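# Close the fume hood's doors without slamming them

## Task

Close every door of the fume hood so its front is left with no opening anywhere. Letting a door bang shut counts as failure, and so does the robot toppling or finishing in a tilted stance.

## Robot and tools

ROBOT. A LinearBot: a base that can drive in any direction, carrying a column about 1.7 m high. A carriage rides up and down the column (lift_m, 0 to 1 m) and holds two identical six-joint arms, each ending in a two-finger gripper. Arm bases sit roughly 0.57 m + lift_m above the floor, and carriage parts hang about 0.15 m lower. A hand reaches about 0.78 m from its shoulder but only about 0.38 m below its arm base. The hand is about 0.16 m long and 0.1 m wide (0.14 m opened). Parked joints 1-6 are 0, 0.05, 0.05, 1.45, 0, 0; parked, the robot is about 0.85 m wide and 0.65 m long. Cameras: carriage_camera faces forward, tilted about 20 degrees down; left_wrist_camera and right_wrist_camera look out past the fingertips.

FRAMES. Base frame, in metres: origin on the floor below the base centre, x forward, y left, z up. left_hand and right_hand are the midpoint between a hand's pads in this frame; quat_wxyz rotates base axes into hand axes (hand z along the fingers, y the opening direction). The odometry frame is the base frame at scene start; base_odometry counts wheel turns only (slip looks like travel), heading in rad, left positive, -3.142 to 3.142. Hand readings can be off, usually the true hand is lower, more so at long reach.

TOOL move. Every argument except cameras forms one action; motions start together. base holds exactly one key, each a relative offset from where the base last reported itself: translate_m (metres, forward positive, -2 to 2), strafe_m (metres, left positive, -2 to 2) or rotate_rad (radians, counter-clockwise positive, -6.3 to 6.3). joints is a single object for both arms, keyed by name, with absolute targets: lift_m (m, 0 to 1); left_joint1_rad..left_joint6_rad and right_joint1_rad..right_joint6_rad; left_gripper_m and right_gripper_m (pad gap, 0 to 0.093 m). Joint ranges in rad: joint1 -2.617 to 3.054 (swing about vertical, 0 ahead, positive left); joint2 0 to 3.141 (upper arm: 0 back level, 1.57 vertical, 3.14 forward level); joint3 0 to 3.141 (elbow, 0 folded, 3.14 straight); joint4 -1.57 to 1.57 (wrist pitch, positive lifts fingertips); joint5 -1.57 to 1.57 (wrist yaw, positive turns fingertips right); joint6 -2.094 to 2.094 (roll, positive clockwise seen from the forearm). Optional speeds caps top speed for this action: translate_m and strafe_m 0.02-0.5 m/s, rotate_rad 0.05-1.57 rad/s, lift_m 0.08-0.25 m/s (top value is default). Optional min_time_s (0.1-8 s) sets a minimum duration for arm and gripper motions. cameras: list of camera names, or all; [] gives no images. Unknown keys make a call invalid; out-of-range values get it refused, and a refusal or stop cancels the later move, wait and finished_scene calls in that reply. One action lasts at most 15 s; base drives end with time_out after 14 s.

OTHER TOOLS. wait: seconds 0 to 10, commands nothing, returns state and images. zoom_image: camera plus region [x0, y0, x1, y1] in pixels, top-left origin, at most 504 by 504, on that camera's newest image. finished_scene: scene = current scene number; irreversible, so call it only when every door is closed and will stay closed.

RESULT LINES. move reads done or the worst status. base_status and joint_status give how each motion ended: done (for the base, wheels turned the full amount even if slipping), off_target (resting short, maybe still pushing), contact_stop or time_out (target dropped, holds in place), not_followed (an arm's targets withheld because it would come near itself or the other arm; free it by sending one arm its current readings with joint 1 turned away, then the other in a later action). on_its_own lists uncommanded activity; held at shows a target. motor_effort is percent of maximum, with peak in brackets; a lift effort that keeps dropping while lowering means a hand is resting on something. Joint torques wrap at ±28 N m for joints 1-3. Gripper reading sits a bit below the object width when gripping; 0 to 0.002 when shut on nothing. Images can lag the state slightly. Omitted or unchanged items are left out of results.

CAUTIONS. Arms have no contact stop; a blocked arm keeps pressing and snaps to target once free. Drive stops can be late; a drive can bend an arm and still say done. If pressed against something, back off about 0.2 m the way you came. Never reverse under a table edge into the column. Tipping risk grows with a high carriage, stretched or loaded arms, pushing or pulling, and abrupt stops; only images reveal a lean. Push doors gently and slowly so they do not slam; do not release a moving door. Keep the arms from striking or squeezing each other. Heat: stretched-out arms, loads or pushing against an unreachable pose warm motors even while you think; at 75 °C a MOTOR HOT line appears, at 100 °C the arm goes limp for 30-60 s (OVER-TEMPERATURE FAULT, keys read limit_stop_at_motor_heat; resend targets afterwards). Park arms to cool. The robot keeps its last command while you think, and the simulation keeps running.

Each tool is called after "Call:" as name(argument=value, ...), one argument or row to a line, values as JSON.

## Session

Call:
move(
)

Scene clock: 0.00 s.
Joint torques (N m): no reading
base_odometry: x=+0.000 y=+0.000 heading=+0.000
base_status: not commanded
joint_positions: lift_m=+0.300 left_joint1_rad=+0.007 left_joint2_rad=+0.033 left_joint3_rad=+0.045 left_joint4_rad=+1.465 left_joint5_rad=-0.013 left_joint6_rad=+0.036 left_gripper_m=+0.09396 right_joint1_rad=-0.015 right_joint2_rad=+0.052 right_joint3_rad=+0.032 right_joint4_rad=+1.405 right_joint5_rad=-0.031 right_joint6_rad=+0.001 right_gripper_m=+0.09396
joint_status: not commanded
motor_effort: lift_m=+30 drive_wheels=-1
left_hand: x=+0.2420 y=+0.3192 z=+1.3158 quat_wxyz=(+0.999, -0.006, +0.047, +0.022) (m; base frame)
right_hand: x=+0.2666 y=-0.3123 z=+1.3099 quat_wxyz=(+0.996, -0.014, +0.093, -0.005) (m; base frame)
pictures: carriage_camera, left_wrist_camera, right_wrist_camera
Images, in order (width x height): carriage_camera 672x504, left_wrist_camera 672x504, right_wrist_camera 672x504.

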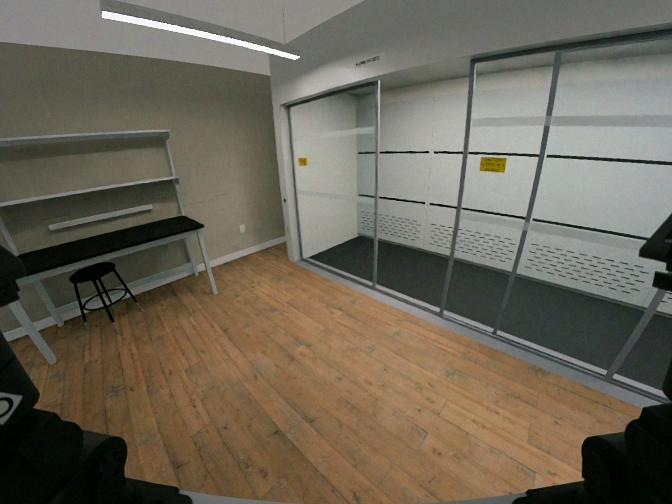

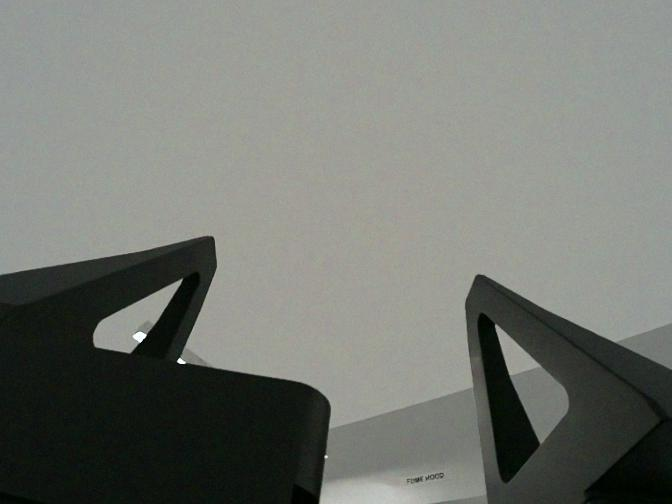

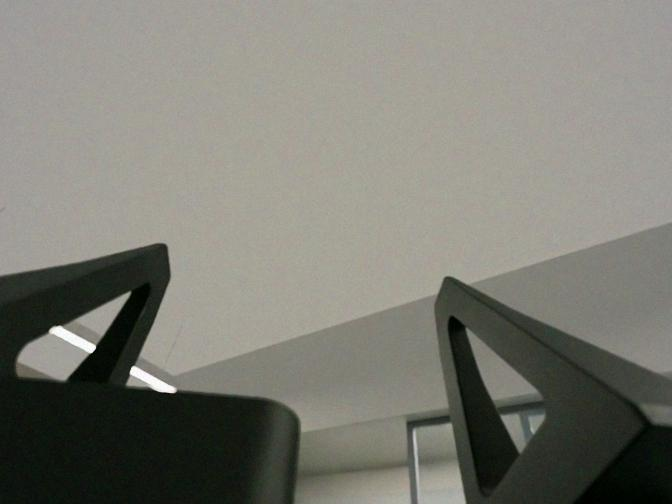

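Call:
move(
  base={"rotate_rad": -0.65},
  cameras=["carriage_camera"],
)

Call:
zoom_image(
  camera="carriage_camera",
  region=[0, 20, 336, 356],
)

Call:
zoom_image(
  camera="carriage_camera",
  region=[336, 20, 672, 356],
)

Scene clock: 2.30 s.
Joint torques (N m): left_arm=[-0.14 3.86 6.57 -0.15 -0.07 0.07] | right_arm=[-0.23 4.04 4.56 0.08 -0.02 0]
move: done
base_odometry: x=+0.000 y=+0.000 heading=-0.650
base_status: done
joint_positions: lift_m=+0.300 left_joint1_rad=+0.007 left_joint2_rad=+0.033 left_joint3_rad=+0.045 left_joint4_rad=+1.465 left_joint5_rad=-0.013 left_joint6_rad=+0.036 left_gripper_m=+0.09396 right_joint1_rad=-0.015 right_joint2_rad=+0.052 right_joint3_rad=+0.032 right_joint4_rad=+1.405 right_joint5_rad=-0.031 right_joint6_rad=+0.001 right_gripper_m=+0.09396
motor_effort: lift_m=+29(30) drive_wheels=+2(11)
left_hand: x=+0.2420 y=+0.3192 z=+1.3158 quat_wxyz=(+0.999, -0.006, +0.047, +0.022) (m; base frame)
right_hand: x=+0.2666 y=-0.3123 z=+1.3099 quat_wxyz=(+0.996, -0.014, +0.093, -0.005) (m; base frame)
pictures: carriage_camera

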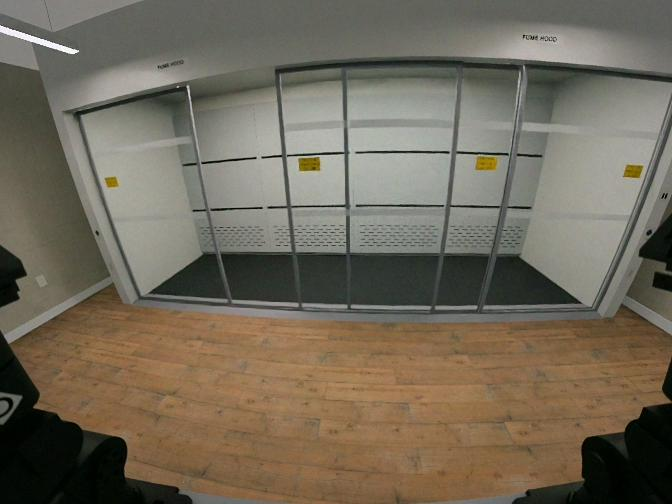

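Scaled by 1.500 from the camera's 672x504 image, which has a finer 960x720 frame.

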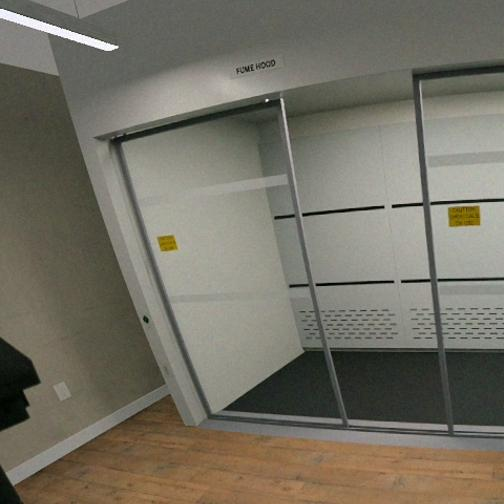

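Scaled by 1.500 from the camera's 672x504 image, which has a finer 960x720 frame.

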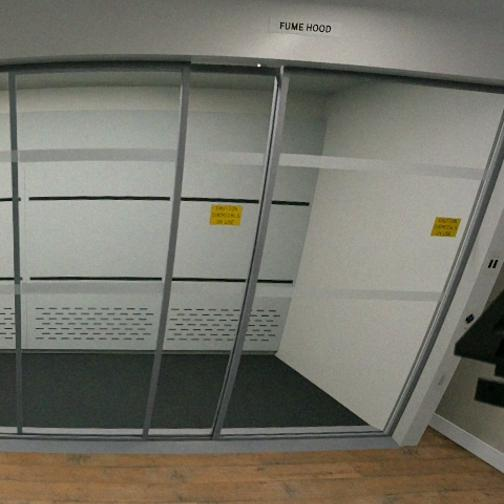

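Call:
move(
  base={"rotate_rad": -0.08},
  cameras=[],
)

Call:
move(
  base={"translate_m": 0.8},
  cameras=[],
)

Call:
move(
  base={"strafe_m": -0.4},
  joints={"right_joint2_rad":1.9,"right_joint3_rad":1.9,"right_joint4_rad":0,"right_joint5_rad":-0.9,"right_joint6_rad":0,"right_joint1_rad":0,"right_gripper_m":0},
  min_time_s=2.5,
)

Scene clock: 4.30 s.
Joint torques (N m): left_arm=[-0.18 4.16 6.68 -0.16 -0.03 0] | right_arm=[-0.13 4.12 4.49 0.03 0 0]
move: done
base_odometry: x=+0.000 y=+0.000 heading=-0.729
base_status: done
joint_positions: lift_m=+0.300 left_joint1_rad=+0.007 left_joint2_rad=+0.033 left_joint3_rad=+0.045 left_joint4_rad=+1.465 left_joint5_rad=-0.013 left_joint6_rad=+0.036 left_gripper_m=+0.09396 right_joint1_rad=-0.015 right_joint2_rad=+0.052 right_joint3_rad=+0.032 right_joint4_rad=+1.405 right_joint5_rad=-0.031 right_joint6_rad=+0.001 right_gripper_m=+0.09396
motor_effort: lift_m=+30(30) drive_wheels=+2(7)
left_hand: x=+0.2420 y=+0.3192 z=+1.3158 quat_wxyz=(+0.999, -0.006, +0.047, +0.022) (m; base frame)
right_hand: x=+0.2666 y=-0.3123 z=+1.3099 quat_wxyz=(+0.996, -0.014, +0.093, -0.005) (m; base frame)
pictures: none

Scene clock: 8.27 s.
Joint torques (N m): left_arm=[-0.14 3.86 6.71 -0.11 -0.01 0.03] | right_arm=[-0.08 4.01 4.53 0.04 -0.06 0.04]
move: done
base_odometry: x=+0.596 y=-0.534 heading=-0.730
base_status: done
joint_positions: lift_m=+0.300 left_joint1_rad=+0.007 left_joint2_rad=+0.033 left_joint3_rad=+0.045 left_joint4_rad=+1.465 left_joint5_rad=-0.013 left_joint6_rad=+0.036 left_gripper_m=+0.09396 right_joint1_rad=-0.015 right_joint2_rad=+0.052 right_joint3_rad=+0.032 right_joint4_rad=+1.405 right_joint5_rad=-0.031 right_joint6_rad=+0.001 right_gripper_m=+0.09396
motor_effort: lift_m=+30(30) drive_wheels=+2(15)
left_hand: x=+0.2420 y=+0.3192 z=+1.3158 quat_wxyz=(+0.999, -0.006, +0.047, +0.022) (m; base frame)
right_hand: x=+0.2666 y=-0.3123 z=+1.3099 quat_wxyz=(+0.996, -0.014, +0.093, -0.005) (m; base frame)
pictures: none

Scene clock: 11.13 s.
Joint torques (N m): left_arm=[-0.16 4.07 6.58 -0.18 -0.03 0.05] | right_arm=[0.42 -11.12 7.53 1.57 -0.2 0]
move: done
base_odometry: x=+0.329 y=-0.832 heading=-0.730
base_status: done
joint_positions: lift_m=+0.300 left_joint1_rad=+0.007 left_joint2_rad=+0.033 left_joint3_rad=+0.045 left_joint4_rad=+1.465 left_joint5_rad=-0.013 left_joint6_rad=+0.036 left_gripper_m=+0.09396 right_joint1_rad=-0.006 right_joint2_rad=+1.888 right_joint3_rad=+1.876 right_joint4_rad=+0.019 right_joint5_rad=-0.886 right_joint6_rad=+0.001 right_gripper_m=+0.00056
joint_status: all done
motor_effort: lift_m=+30(30) drive_wheels=-2(9)
left_hand: x=+0.2421 y=+0.3192 z=+1.3158 quat_wxyz=(+0.999, -0.006, +0.047, +0.022) (m; base frame)
right_hand: x=+0.7501 y=-0.1868 z=+1.3088 quat_wxyz=(+0.642, -0.302, +0.638, +0.300) (m; base frame)
pictures: carriage_camera, left_wrist_camera, right_wrist_camera

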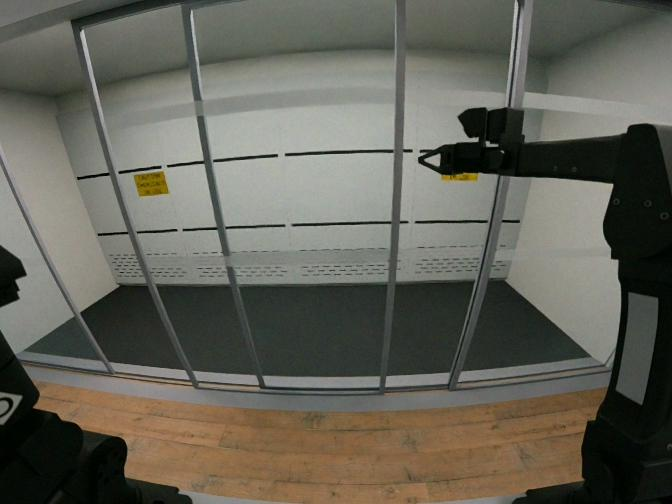

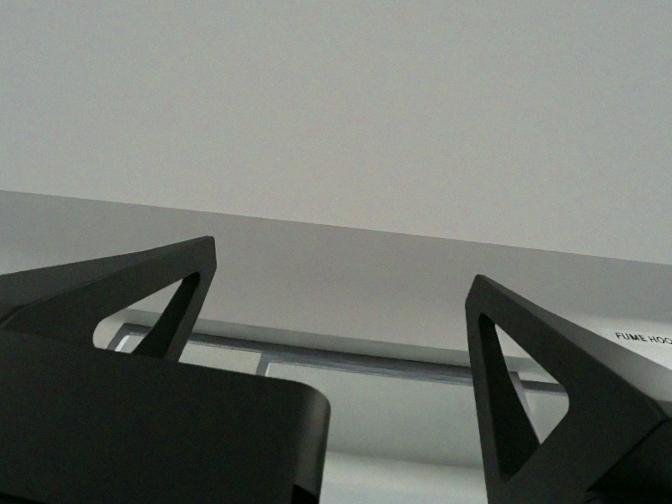

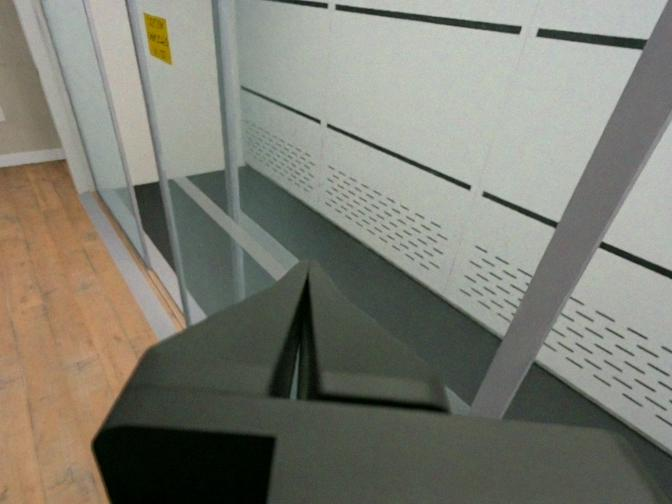

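Call:
move(
  base={"strafe_m": -0.16},
  cameras=["carriage_camera","right_wrist_camera"],
)

Call:
move(
  base={"translate_m": 0.2},
  speeds={"translate_m": 0.2},
  cameras=["carriage_camera","right_wrist_camera"],
)

Scene clock: 13.50 s.
Joint torques (N m): left_arm=[-0.29 3.84 6.61 -0.15 -0.03 0] | right_arm=[0.28 -11.12 7.77 1.62 -0.16 -0.02]
move: done
base_odometry: x=+0.223 y=-0.952 heading=-0.730
base_status: done
joint_positions: lift_m=+0.300 left_joint1_rad=+0.008 left_joint2_rad=+0.033 left_joint3_rad=+0.045 left_joint4_rad=+1.465 left_joint5_rad=-0.012 left_joint6_rad=+0.036 left_gripper_m=+0.09396 right_joint1_rad=-0.004 right_joint2_rad=+1.888 right_joint3_rad=+1.876 right_joint4_rad=+0.016 right_joint5_rad=-0.888 right_joint6_rad=+0.001 right_gripper_m=+0.00056
motor_effort: lift_m=+29(30) drive_wheels=-1(10)
left_hand: x=+0.2421 y=+0.3191 z=+1.3158 quat_wxyz=(+0.999, -0.005, +0.047, +0.022) (m; base frame)
right_hand: x=+0.7496 y=-0.1857 z=+1.3083 quat_wxyz=(+0.640, -0.303, +0.638, +0.302) (m; base frame)
pictures: carriage_camera, right_wrist_camera

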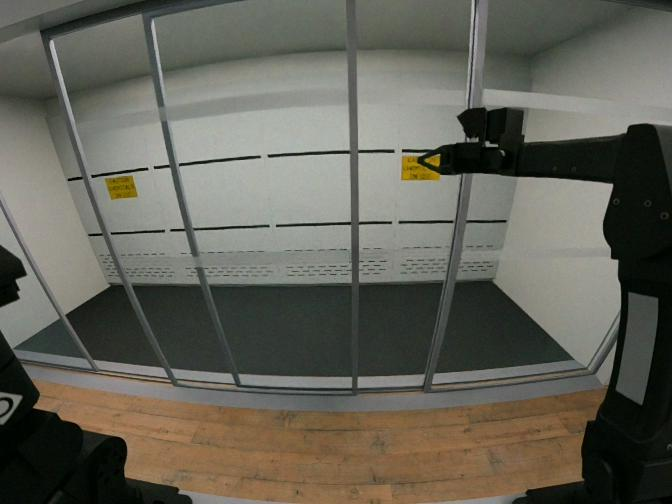

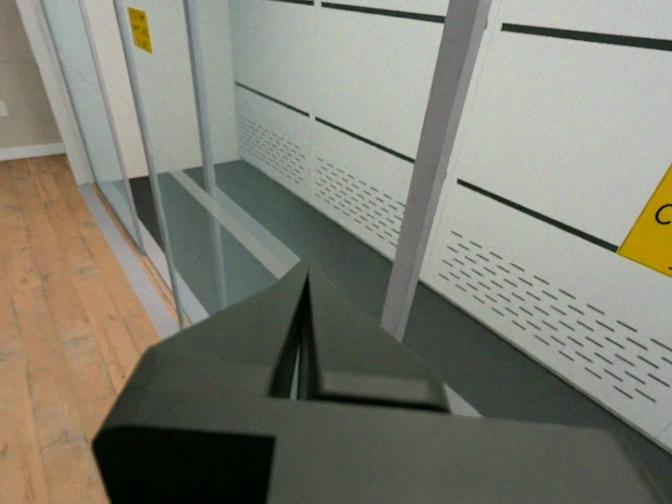

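Scene clock: 15.60 s.
Joint torques (N m): left_arm=[-0.25 3.99 6.6 -0.12 -0.11 0.01] | right_arm=[0.27 -11.4 7.54 1.62 -0.19 -0.03]
move: done
base_odometry: x=+0.372 y=-1.085 heading=-0.730
base_status: done
joint_positions: lift_m=+0.300 left_joint1_rad=+0.008 left_joint2_rad=+0.033 left_joint3_rad=+0.045 left_joint4_rad=+1.465 left_joint5_rad=-0.012 left_joint6_rad=+0.036 left_gripper_m=+0.09396 right_joint1_rad=-0.004 right_joint2_rad=+1.890 right_joint3_rad=+1.878 right_joint4_rad=+0.013 right_joint5_rad=-0.889 right_joint6_rad=+0.001 right_gripper_m=+0.00056
motor_effort: lift_m=+29(30) drive_wheels=-3(11)
left_hand: x=+0.2420 y=+0.3191 z=+1.3158 quat_wxyz=(+0.999, -0.005, +0.047, +0.022) (m; base frame)
right_hand: x=+0.7502 y=-0.1857 z=+1.3070 quat_wxyz=(+0.639, -0.302, +0.639, +0.303) (m; base frame)
pictures: carriage_camera, right_wrist_camera

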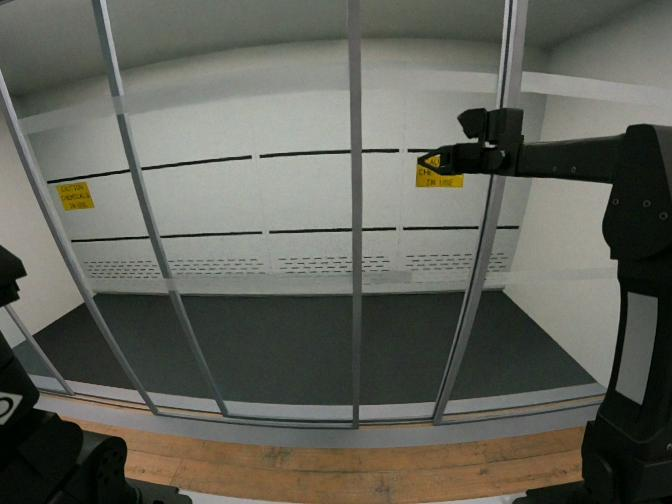

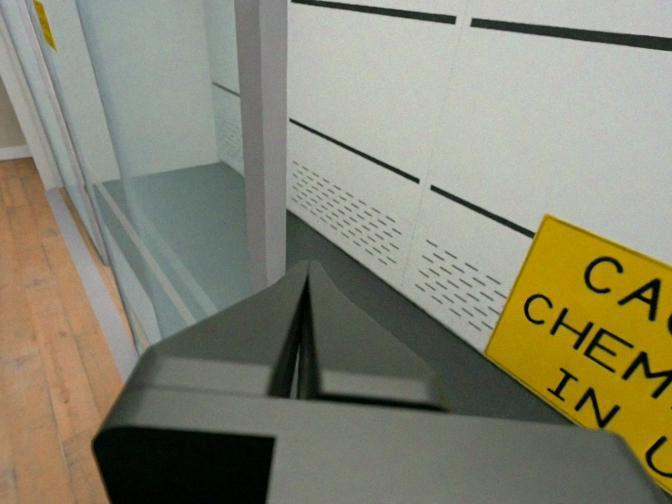

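Call:
move(
  base={"translate_m": 0.045},
  speeds={"translate_m": 0.1},
  cameras=["carriage_camera","right_wrist_camera"],
)

Call:
move(
  base={"strafe_m": 0.04},
  speeds={"strafe_m": 0.05},
  cameras=["carriage_camera","right_wrist_camera"],
)

Scene clock: 16.90 s.
Joint torques (N m): left_arm=[-0.12 4 6.42 -0.15 -0.06 0.05] | right_arm=[0.32 -11.51 7.35 1.62 -0.19 -0.04]
move: done
base_odometry: x=+0.405 y=-1.115 heading=-0.730
base_status: done
joint_positions: lift_m=+0.300 left_joint1_rad=+0.008 left_joint2_rad=+0.033 left_joint3_rad=+0.045 left_joint4_rad=+1.465 left_joint5_rad=-0.012 left_joint6_rad=+0.036 left_gripper_m=+0.09396 right_joint1_rad=-0.004 right_joint2_rad=+1.891 right_joint3_rad=+1.879 right_joint4_rad=+0.012 right_joint5_rad=-0.890 right_joint6_rad=+0.001 right_gripper_m=+0.00055
motor_effort: lift_m=+29(30) drive_wheels=-3(10)
left_hand: x=+0.2420 y=+0.3191 z=+1.3158 quat_wxyz=(+0.999, -0.005, +0.047, +0.022) (m; base frame)
right_hand: x=+0.7504 y=-0.1856 z=+1.3068 quat_wxyz=(+0.639, -0.302, +0.639, +0.303) (m; base frame)
pictures: carriage_camera, right_wrist_camera

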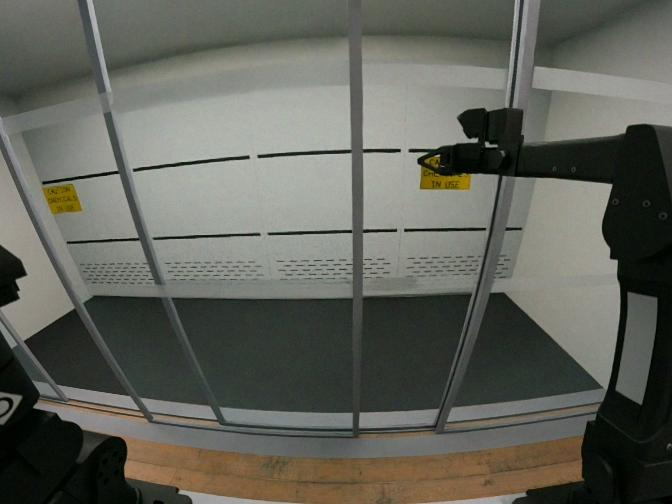

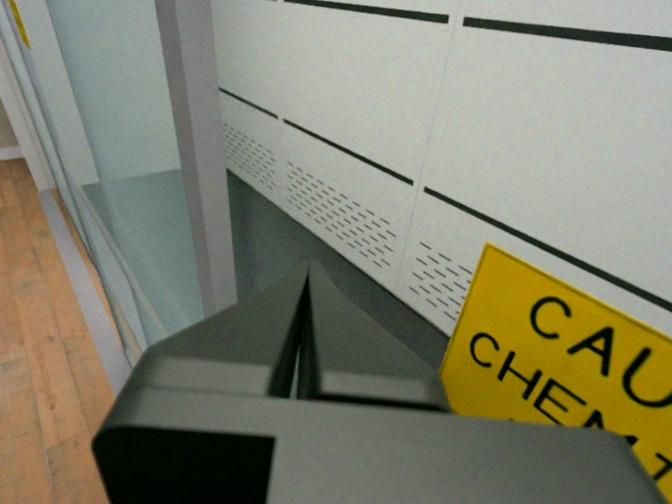

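Scene clock: 18.17 s.
Joint torques (N m): left_arm=[-0.12 3.93 6.58 -0.15 -0.11 0.06] | right_arm=[0.06 -11.38 7.51 1.64 -0.19 0.01]
move: done
base_odometry: x=+0.432 y=-1.086 heading=-0.731
base_status: done
joint_positions: lift_m=+0.300 left_joint1_rad=+0.008 left_joint2_rad=+0.033 left_joint3_rad=+0.045 left_joint4_rad=+1.465 left_joint5_rad=-0.012 left_joint6_rad=+0.036 left_gripper_m=+0.09396 right_joint1_rad=-0.002 right_joint2_rad=+1.891 right_joint3_rad=+1.879 right_joint4_rad=+0.012 right_joint5_rad=-0.890 right_joint6_rad=+0.001 right_gripper_m=+0.00055
motor_effort: lift_m=+30(30) drive_wheels=-2(8)
left_hand: x=+0.2420 y=+0.3191 z=+1.3158 quat_wxyz=(+0.999, -0.005, +0.047, +0.022) (m; base frame)
right_hand: x=+0.7500 y=-0.1842 z=+1.3067 quat_wxyz=(+0.638, -0.303, +0.639, +0.304) (m; base frame)
pictures: carriage_camera, right_wrist_camera

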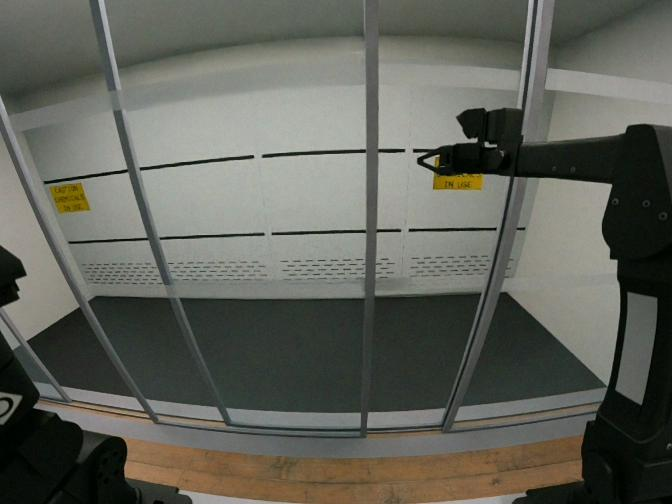

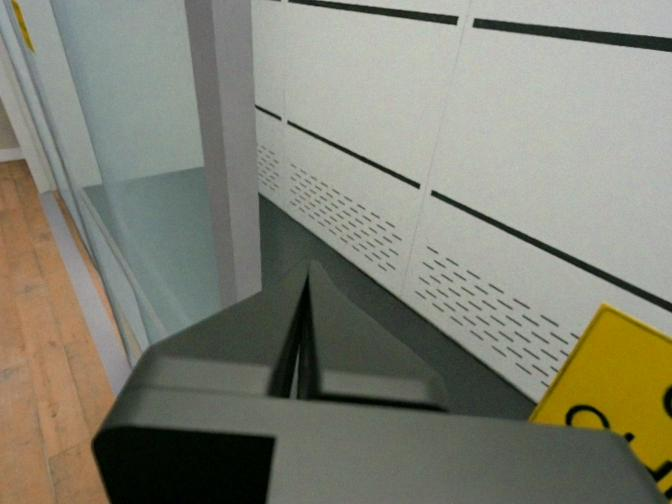

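Call:
move(
  base={"strafe_m": 0.06},
  speeds={"strafe_m": 0.05},
  cameras=["right_wrist_camera"],
)

Scene clock: 20.10 s.
Joint torques (N m): left_arm=[-0.06 3.75 6.57 -0.15 -0.07 0.05] | right_arm=[-0.1 -11.58 7.31 1.63 -0.21 -0.04]
move: done
base_odometry: x=+0.472 y=-1.041 heading=-0.731
base_status: done
joint_positions: lift_m=+0.300 left_joint1_rad=+0.008 left_joint2_rad=+0.033 left_joint3_rad=+0.045 left_joint4_rad=+1.465 left_joint5_rad=-0.012 left_joint6_rad=+0.036 left_gripper_m=+0.09396 right_joint1_rad=+0.000 right_joint2_rad=+1.891 right_joint3_rad=+1.879 right_joint4_rad=+0.012 right_joint5_rad=-0.890 right_joint6_rad=+0.001 right_gripper_m=+0.00055
motor_effort: lift_m=+29(30) drive_wheels=-2(9)
left_hand: x=+0.2420 y=+0.3191 z=+1.3158 quat_wxyz=(+0.999, -0.005, +0.047, +0.022) (m; base frame)
right_hand: x=+0.7499 y=-0.1835 z=+1.3067 quat_wxyz=(+0.638, -0.304, +0.639, +0.305) (m; base frame)
pictures: right_wrist_camera

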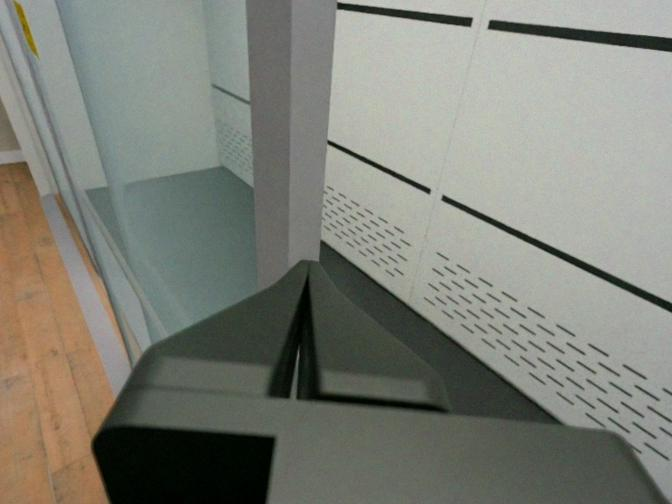

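Call:
move(
  base={"strafe_m": 0.06},
  speeds={"strafe_m": 0.04},
  cameras=["right_wrist_camera"],
)

Call:
move(
  base={"strafe_m": 0.05},
  speeds={"strafe_m": 0.03},
  cameras=["carriage_camera","right_wrist_camera"],
)

Scene clock: 22.43 s.
Joint torques (N m): left_arm=[0.03 3.82 6.76 -0.17 -0.1 -0.01] | right_arm=[-0.27 -11.7 7.3 1.6 -0.18 0]
move: done
base_odometry: x=+0.512 y=-0.997 heading=-0.731
base_status: done
joint_positions: lift_m=+0.300 left_joint1_rad=+0.007 left_joint2_rad=+0.033 left_joint3_rad=+0.045 left_joint4_rad=+1.465 left_joint5_rad=-0.012 left_joint6_rad=+0.036 left_gripper_m=+0.09396 right_joint1_rad=+0.000 right_joint2_rad=+1.891 right_joint3_rad=+1.879 right_joint4_rad=+0.012 right_joint5_rad=-0.890 right_joint6_rad=+0.001 right_gripper_m=+0.00055
motor_effort: lift_m=+30(30) drive_wheels=+0(8)
left_hand: x=+0.2420 y=+0.3191 z=+1.3158 quat_wxyz=(+0.999, -0.005, +0.047, +0.022) (m; base frame)
right_hand: x=+0.7498 y=-0.1835 z=+1.3067 quat_wxyz=(+0.638, -0.304, +0.639, +0.305) (m; base frame)
pictures: right_wrist_camera

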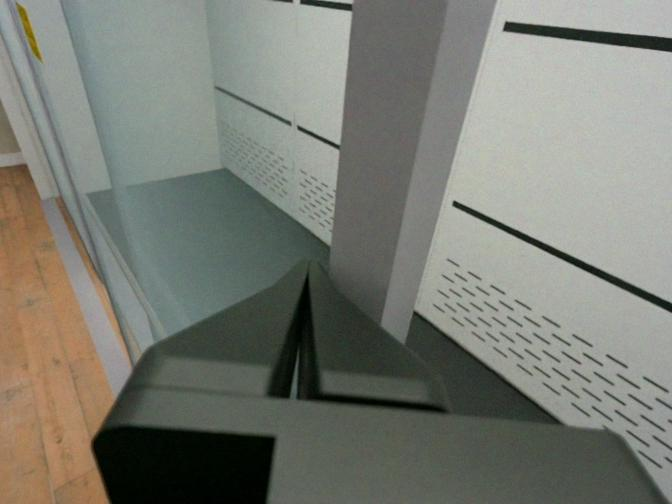

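Scene clock: 24.77 s.
Joint torques (N m): left_arm=[-0.09 3.93 6.68 -0.14 -0.05 0.01] | right_arm=[-0.13 -11.37 7.36 1.64 -0.18 0]
move: done
base_odometry: x=+0.546 y=-0.960 heading=-0.731
base_status: done
joint_positions: lift_m=+0.300 left_joint1_rad=+0.007 left_joint2_rad=+0.033 left_joint3_rad=+0.045 left_joint4_rad=+1.465 left_joint5_rad=-0.012 left_joint6_rad=+0.036 left_gripper_m=+0.09396 right_joint1_rad=+0.000 right_joint2_rad=+1.891 right_joint3_rad=+1.879 right_joint4_rad=+0.011 right_joint5_rad=-0.890 right_joint6_rad=+0.001 right_gripper_m=+0.00055
motor_effort: lift_m=+30(30) drive_wheels=+0(7)
left_hand: x=+0.2420 y=+0.3191 z=+1.3158 quat_wxyz=(+0.999, -0.005, +0.047, +0.022) (m; base frame)
right_hand: x=+0.7498 y=-0.1835 z=+1.3067 quat_wxyz=(+0.638, -0.304, +0.639, +0.305) (m; base frame)
pictures: carriage_camera, right_wrist_camera

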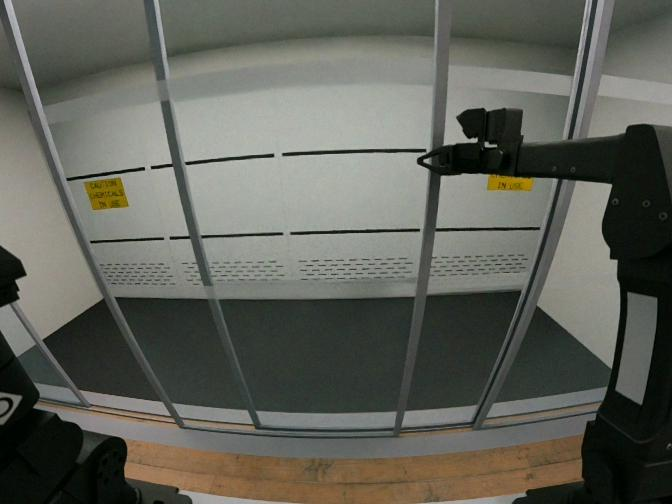

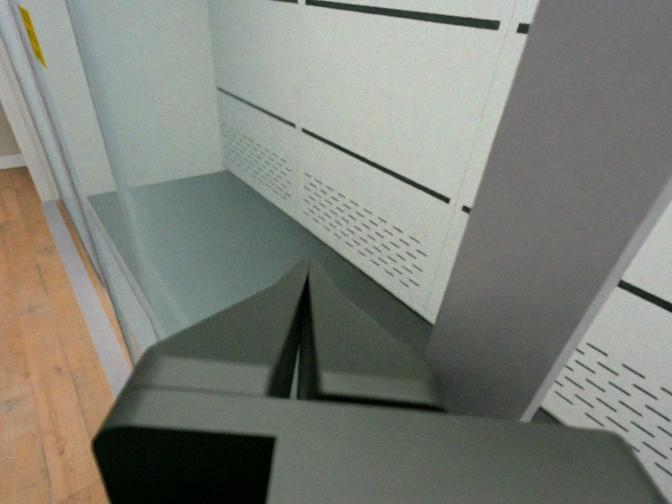

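Call:
move(
  base={"strafe_m": -0.15},
  speeds={"strafe_m": 0.2},
  cameras=[],
)

Call:
move(
  base={"translate_m": 0.045},
  speeds={"translate_m": 0.1},
  cameras=["carriage_camera","right_wrist_camera"],
)

Call:
move(
  base={"strafe_m": 0.09},
  speeds={"strafe_m": 0.06},
  cameras=["carriage_camera","right_wrist_camera"],
)

Scene clock: 26.80 s.
Joint torques (N m): left_arm=[-0.06 3.86 6.6 -0.12 -0.02 0.03] | right_arm=[0.01 -11.66 7.53 1.64 -0.19 0.03]
move: done
base_odometry: x=+0.446 y=-1.071 heading=-0.731
base_status: done
joint_positions: lift_m=+0.300 left_joint1_rad=+0.008 left_joint2_rad=+0.033 left_joint3_rad=+0.045 left_joint4_rad=+1.465 left_joint5_rad=-0.012 left_joint6_rad=+0.036 left_gripper_m=+0.09396 right_joint1_rad=-0.001 right_joint2_rad=+1.891 right_joint3_rad=+1.879 right_joint4_rad=+0.011 right_joint5_rad=-0.890 right_joint6_rad=+0.001 right_gripper_m=+0.00055
motor_effort: lift_m=+29(30) drive_wheels=-3(11)
left_hand: x=+0.2420 y=+0.3191 z=+1.3158 quat_wxyz=(+0.999, -0.005, +0.047, +0.022) (m; base frame)
right_hand: x=+0.7499 y=-0.1839 z=+1.3067 quat_wxyz=(+0.638, -0.304, +0.639, +0.305) (m; base frame)
pictures: none

Scene clock: 28.00 s.
Joint torques (N m): left_arm=[-0.36 4.03 6.82 -0.14 -0.06 0.08] | right_arm=[-0.02 -11.52 7.38 1.62 -0.16 -0.04]
move: done
base_odometry: x=+0.479 y=-1.101 heading=-0.731
base_status: done
joint_positions: lift_m=+0.300 left_joint1_rad=+0.008 left_joint2_rad=+0.033 left_joint3_rad=+0.045 left_joint4_rad=+1.466 left_joint5_rad=-0.012 left_joint6_rad=+0.036 left_gripper_m=+0.09396 right_joint1_rad=-0.001 right_joint2_rad=+1.892 right_joint3_rad=+1.879 right_joint4_rad=+0.011 right_joint5_rad=-0.890 right_joint6_rad=+0.001 right_gripper_m=+0.00055
motor_effort: lift_m=+29(30) drive_wheels=+1(9)
left_hand: x=+0.2419 y=+0.3191 z=+1.3158 quat_wxyz=(+0.999, -0.005, +0.047, +0.022) (m; base frame)
right_hand: x=+0.7501 y=-0.1839 z=+1.3065 quat_wxyz=(+0.638, -0.303, +0.639, +0.305) (m; base frame)
pictures: carriage_camera, right_wrist_camera

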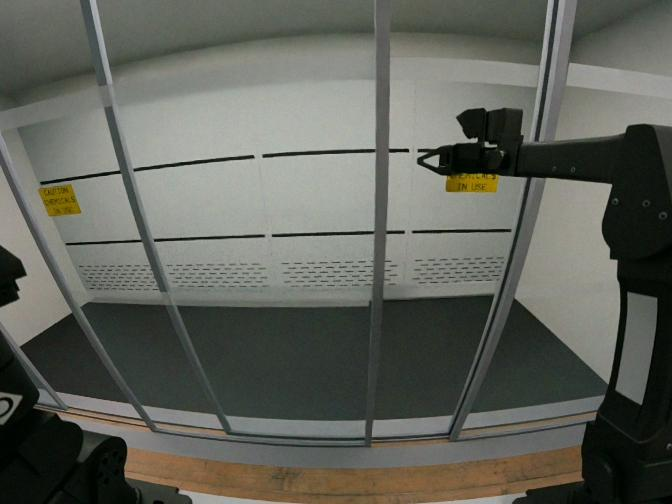

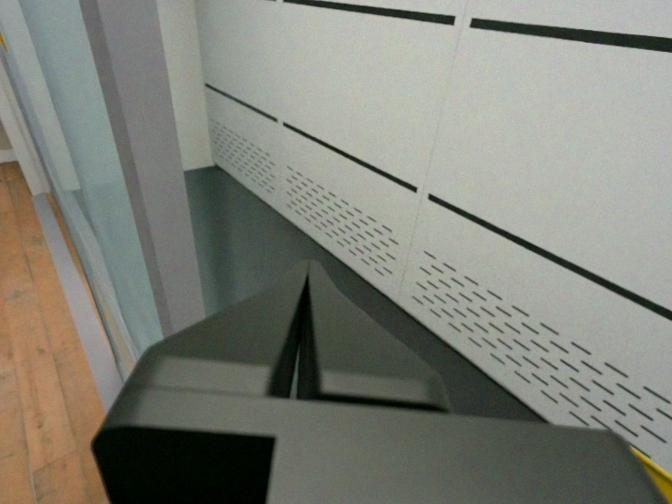

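Scene clock: 30.03 s.
Joint torques (N m): left_arm=[-0.16 3.59 6.57 -0.17 -0.01 0.07] | right_arm=[0.28 -11.43 7.54 1.6 -0.33 -0.05]
move: done
base_odometry: x=+0.539 y=-1.035 heading=-0.732
base_status: done
joint_positions: lift_m=+0.300 left_joint1_rad=+0.007 left_joint2_rad=+0.033 left_joint3_rad=+0.045 left_joint4_rad=+1.466 left_joint5_rad=-0.012 left_joint6_rad=+0.036 left_gripper_m=+0.09396 right_joint1_rad=-0.004 right_joint2_rad=+1.892 right_joint3_rad=+1.879 right_joint4_rad=+0.011 right_joint5_rad=-0.880 right_joint6_rad=+0.001 right_gripper_m=+0.00055
motor_effort: lift_m=+29(30) drive_wheels=+0(8)
left_hand: x=+0.2419 y=+0.3191 z=+1.3158 quat_wxyz=(+0.999, -0.005, +0.047, +0.022) (m; base frame)
right_hand: x=+0.7518 y=-0.1867 z=+1.3064 quat_wxyz=(+0.640, -0.299, +0.641, +0.300) (m; base frame)
pictures: carriage_camera, right_wrist_camera

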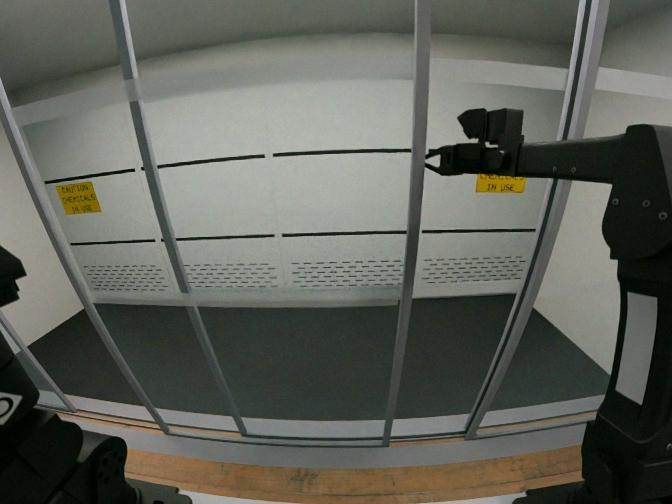

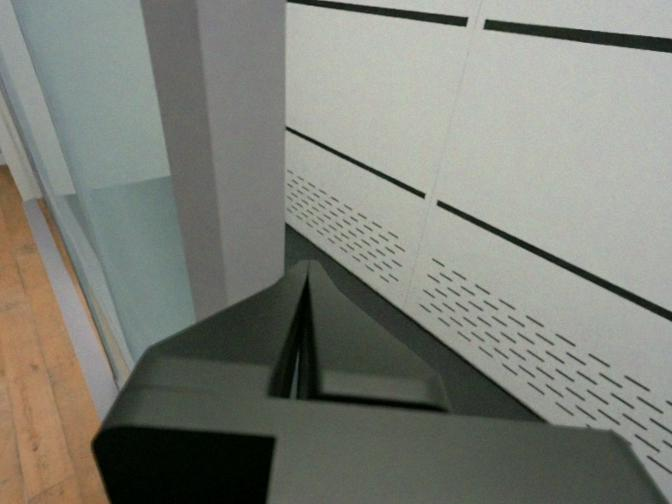

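Call:
move(
  base={"translate_m": -0.01},
  speeds={"translate_m": 0.05},
  cameras=[],
)

Call:
move(
  base={"strafe_m": 0.06},
  speeds={"strafe_m": 0.04},
  cameras=["right_wrist_camera"],
)

Call:
move(
  base={"strafe_m": 0.04},
  speeds={"strafe_m": 0.04},
  cameras=["carriage_camera","right_wrist_camera"],
)

Scene clock: 31.03 s.
Joint torques (N m): left_arm=[0.06 3.96 6.49 -0.16 -0.03 0] | right_arm=[0.76 -11.75 7.36 1.67 -0.49 -0.01]
move: done
base_odometry: x=+0.532 y=-1.028 heading=-0.732
base_status: done
joint_positions: lift_m=+0.300 left_joint1_rad=+0.007 left_joint2_rad=+0.033 left_joint3_rad=+0.045 left_joint4_rad=+1.466 left_joint5_rad=-0.012 left_joint6_rad=+0.036 left_gripper_m=+0.09396 right_joint1_rad=-0.008 right_joint2_rad=+1.895 right_joint3_rad=+1.879 right_joint4_rad=+0.011 right_joint5_rad=-0.861 right_joint6_rad=+0.001 right_gripper_m=+0.00055
motor_effort: lift_m=+30(30) drive_wheels=+0(4)
left_hand: x=+0.2419 y=+0.3191 z=+1.3158 quat_wxyz=(+0.999, -0.005, +0.047, +0.022) (m; base frame)
right_hand: x=+0.7557 y=-0.1909 z=+1.3050 quat_wxyz=(+0.642, -0.291, +0.645, +0.293) (m; base frame)
pictures: none

Scene clock: 33.10 s.
Joint torques (N m): left_arm=[-0.02 3.96 6.54 -0.13 -0.02 0.02] | right_arm=[7.64 -11.82 7.38 1.72 -1.26 0.14]
move: done
base_odometry: x=+0.572 y=-0.983 heading=-0.732
base_status: done
joint_positions: lift_m=+0.300 left_joint1_rad=+0.007 left_joint2_rad=+0.033 left_joint3_rad=+0.045 left_joint4_rad=+1.466 left_joint5_rad=-0.012 left_joint6_rad=+0.036 left_gripper_m=+0.09396 right_joint1_rad=-0.078 right_joint2_rad=+1.895 right_joint3_rad=+1.880 right_joint4_rad=+0.006 right_joint5_rad=-0.786 right_joint6_rad=-0.015 right_gripper_m=+0.00054
motor_effort: lift_m=+30(30) drive_wheels=+1(9)
left_hand: x=+0.2419 y=+0.3191 z=+1.3158 quat_wxyz=(+0.999, -0.005, +0.047, +0.022) (m; base frame)
right_hand: x=+0.7718 y=-0.2380 z=+1.3044 quat_wxyz=(+0.662, -0.249, +0.664, +0.242) (m; base frame)
pictures: right_wrist_camera

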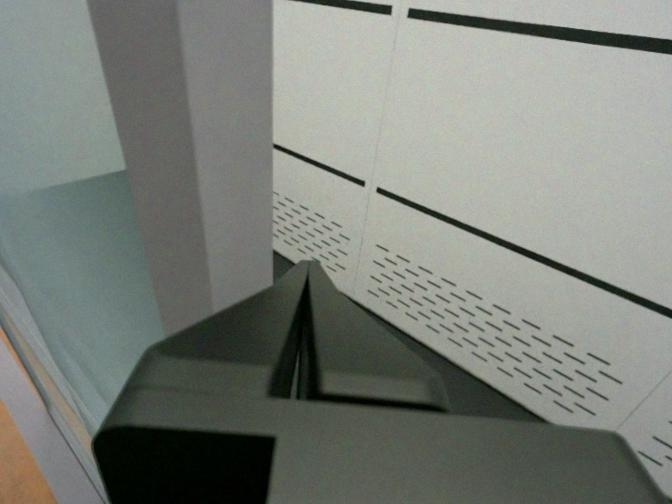

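Scene clock: 34.77 s.
Joint torques (N m): left_arm=[0.08 3.79 6.74 -0.16 -0.01 0.04] | right_arm=[13.89 -10.8 7.31 2.03 -1.39 0.4]
move: done
base_odometry: x=+0.599 y=-0.954 heading=-0.732
base_status: done
joint_positions: lift_m=+0.300 left_joint1_rad=+0.007 left_joint2_rad=+0.033 left_joint3_rad=+0.045 left_joint4_rad=+1.466 left_joint5_rad=-0.012 left_joint6_rad=+0.036 left_gripper_m=+0.09396 right_joint1_rad=-0.141 right_joint2_rad=+1.885 right_joint3_rad=+1.880 right_joint4_rad=-0.022 right_joint5_rad=-0.772 right_joint6_rad=-0.039 right_gripper_m=+0.00053
motor_effort: lift_m=+29(30) drive_wheels=+4(11)
left_hand: x=+0.2419 y=+0.3191 z=+1.3158 quat_wxyz=(+0.999, -0.005, +0.047, +0.022) (m; base frame)
right_hand: x=+0.7740 y=-0.2744 z=+1.3040 quat_wxyz=(+0.668, -0.228, +0.676, +0.211) (m; base frame)
pictures: carriage_camera, right_wrist_camera

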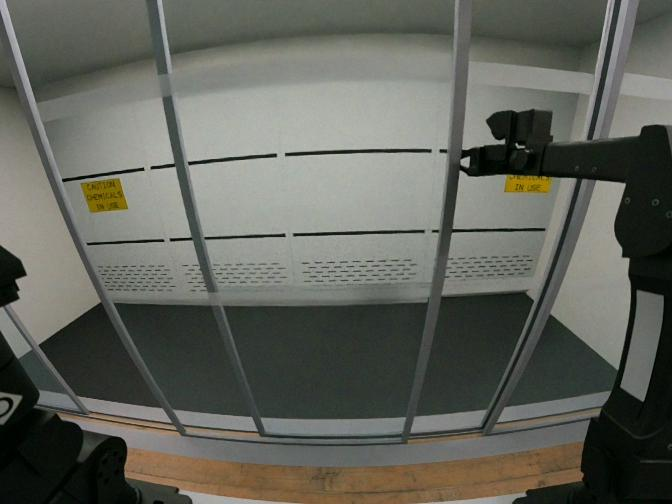

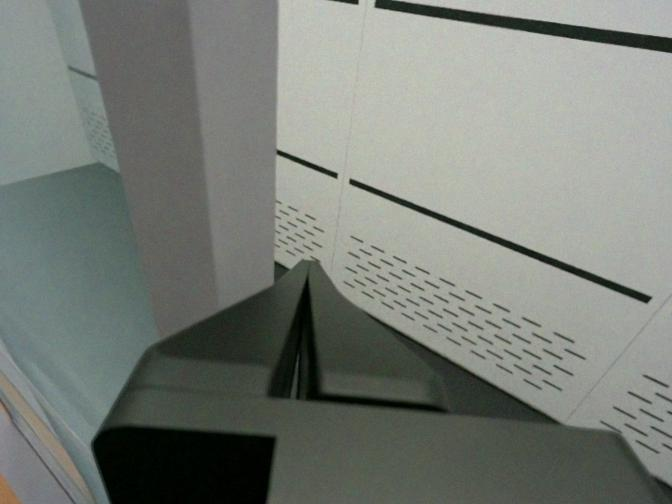

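Call:
move(
  base={"strafe_m": 0.06},
  speeds={"strafe_m": 0.04},
  cameras=["carriage_camera","right_wrist_camera"],
)

Call:
zoom_image(
  camera="carriage_camera",
  region=[440, 0, 672, 240],
)

Scene clock: 37.17 s.
Joint torques (N m): left_arm=[-0.02 3.88 6.69 -0.17 -0.01 0.06] | right_arm=[19.9 -6.94 7.24 2.96 -2.99 0.43]
move: done
base_odometry: x=+0.638 y=-0.909 heading=-0.733
base_status: done
joint_positions: lift_m=+0.300 left_joint1_rad=+0.007 left_joint2_rad=+0.033 left_joint3_rad=+0.045 left_joint4_rad=+1.466 left_joint5_rad=-0.012 left_joint6_rad=+0.036 left_gripper_m=+0.09396 right_joint1_rad=-0.200 right_joint2_rad=+1.849 right_joint3_rad=+1.880 right_joint4_rad=-0.106 right_joint5_rad=-0.620 right_joint6_rad=-0.040 right_gripper_m=+0.00051
motor_effort: lift_m=+30(30) drive_wheels=+6(13)
left_hand: x=+0.2419 y=+0.3191 z=+1.3158 quat_wxyz=(+0.999, -0.005, +0.047, +0.022) (m; base frame)
right_hand: x=+0.7765 y=-0.3281 z=+1.3046 quat_wxyz=(+0.670, -0.151, +0.713, +0.144) (m; base frame)
pictures: carriage_camera, right_wrist_camera

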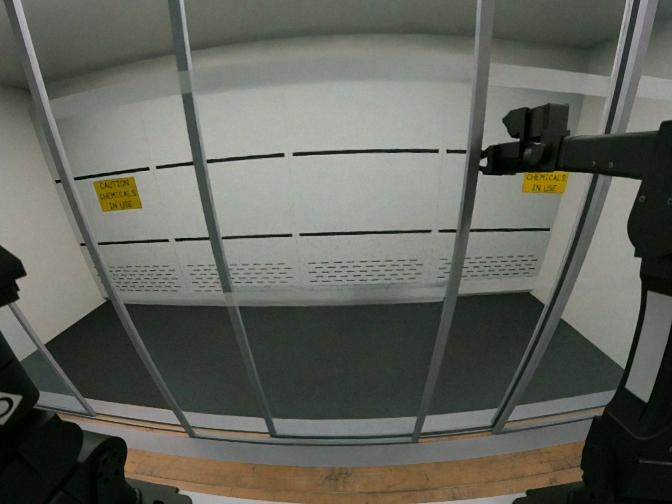

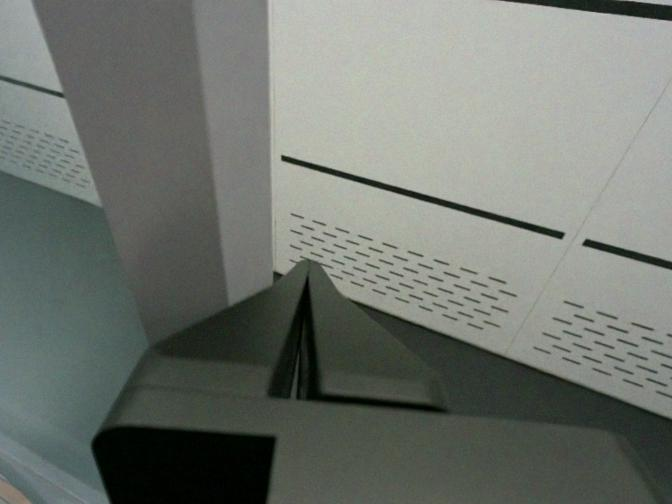

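Scaled by 2.100 from the camera's 672x504 image, which has a finer 960x720 frame.

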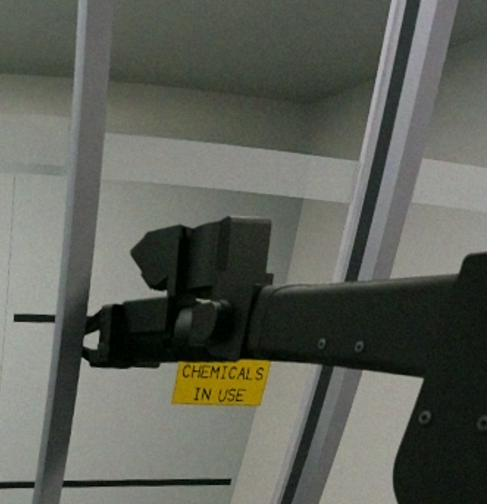

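Call:
move(
  base={"translate_m": -0.02},
  speeds={"translate_m": 0.03},
  cameras=["carriage_camera","right_wrist_camera"],
)

Scene clock: 38.53 s.
Joint torques (N m): left_arm=[-0.14 4 6.67 -0.15 -0.04 0.03] | right_arm=[17.18 -11.73 7.45 1.71 -3.6 0.23]
move: done
base_odometry: x=+0.624 y=-0.896 heading=-0.733
base_status: done
joint_positions: lift_m=+0.300 left_joint1_rad=+0.007 left_joint2_rad=+0.033 left_joint3_rad=+0.045 left_joint4_rad=+1.465 left_joint5_rad=-0.012 left_joint6_rad=+0.036 left_gripper_m=+0.09396 right_joint1_rad=-0.173 right_joint2_rad=+1.894 right_joint3_rad=+1.881 right_joint4_rad=+0.017 right_joint5_rad=-0.558 right_joint6_rad=-0.021 right_gripper_m=+0.00051
motor_effort: lift_m=+30(30) drive_wheels=+3(13)
left_hand: x=+0.2421 y=+0.3191 z=+1.3158 quat_wxyz=(+0.999, -0.005, +0.047, +0.022) (m; base frame)
right_hand: x=+0.7952 y=-0.3249 z=+1.3078 quat_wxyz=(+0.697, -0.143, +0.691, +0.127) (m; base frame)
pictures: carriage_camera, right_wrist_camera

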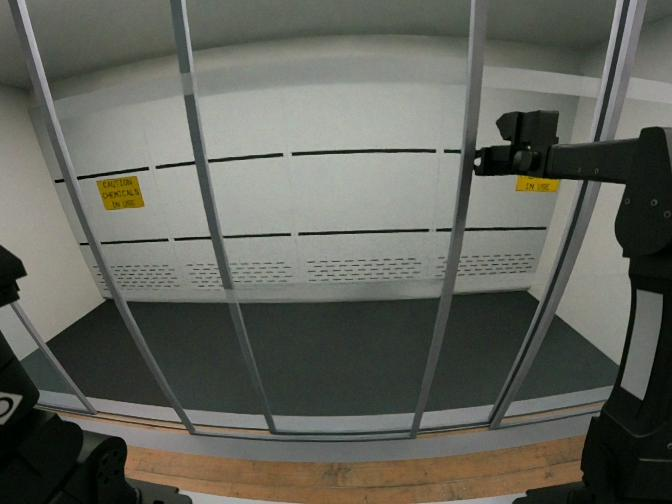

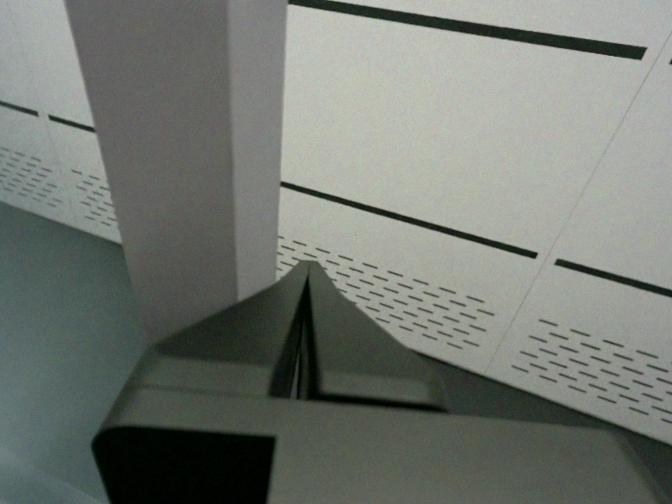

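Call:
move(
  joints={"right_joint5_rad":-1.25},
  min_time_s=2,
  cameras=["carriage_camera","right_wrist_camera"],
)

Scene clock: 40.93 s.
Joint torques (N m): left_arm=[-0.08 3.92 6.64 -0.19 -0.03 0] | right_arm=[16.95 -14.98 6.65 1.14 -4.99 0.15]
move: off_target
base_odometry: x=+0.624 y=-0.896 heading=-0.733
joint_positions: lift_m=+0.300 left_joint1_rad=+0.007 left_joint2_rad=+0.033 left_joint3_rad=+0.045 left_joint4_rad=+1.465 left_joint5_rad=-0.012 left_joint6_rad=+0.036 left_gripper_m=+0.09396 right_joint1_rad=-0.169 right_joint2_rad=+1.922 right_joint3_rad=+1.888 right_joint4_rad=+0.064 right_joint5_rad=-0.769 right_joint6_rad=-0.016 right_gripper_m=+0.00051
joint_status: right_joint5_rad off_target (ended at -0.768, target -1.250)
motor_effort: lift_m=+29(30) drive_wheels=+4(4)
left_hand: x=+0.2421 y=+0.3191 z=+1.3158 quat_wxyz=(+0.999, -0.005, +0.047, +0.022) (m; base frame)
right_hand: x=+0.7861 y=-0.2923 z=+1.3049 quat_wxyz=(+0.687, -0.219, +0.664, +0.199) (m; base frame)
pictures: carriage_camera, right_wrist_camera

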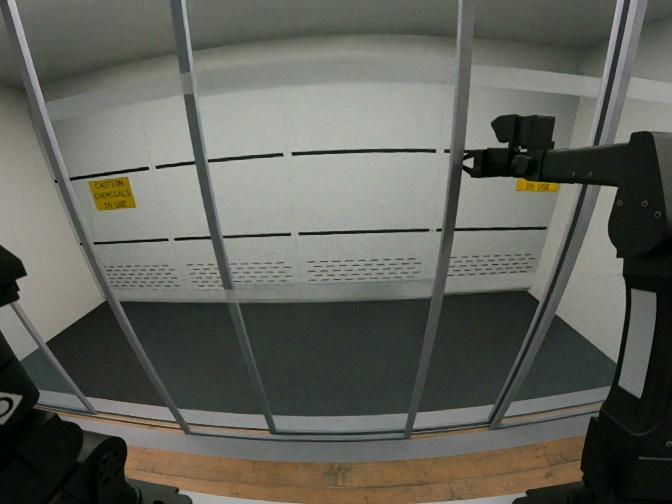

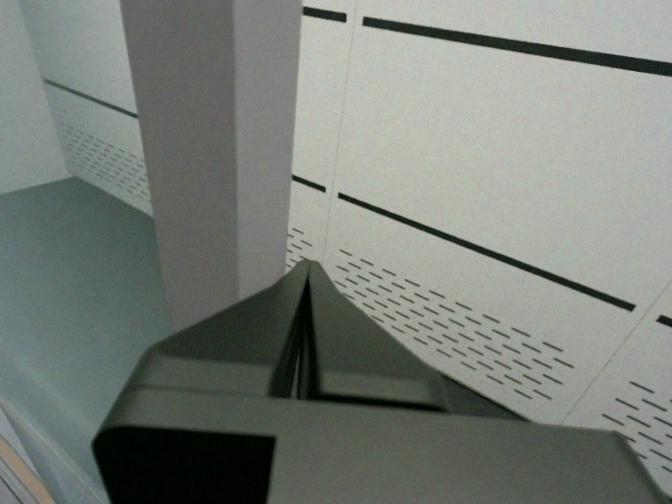

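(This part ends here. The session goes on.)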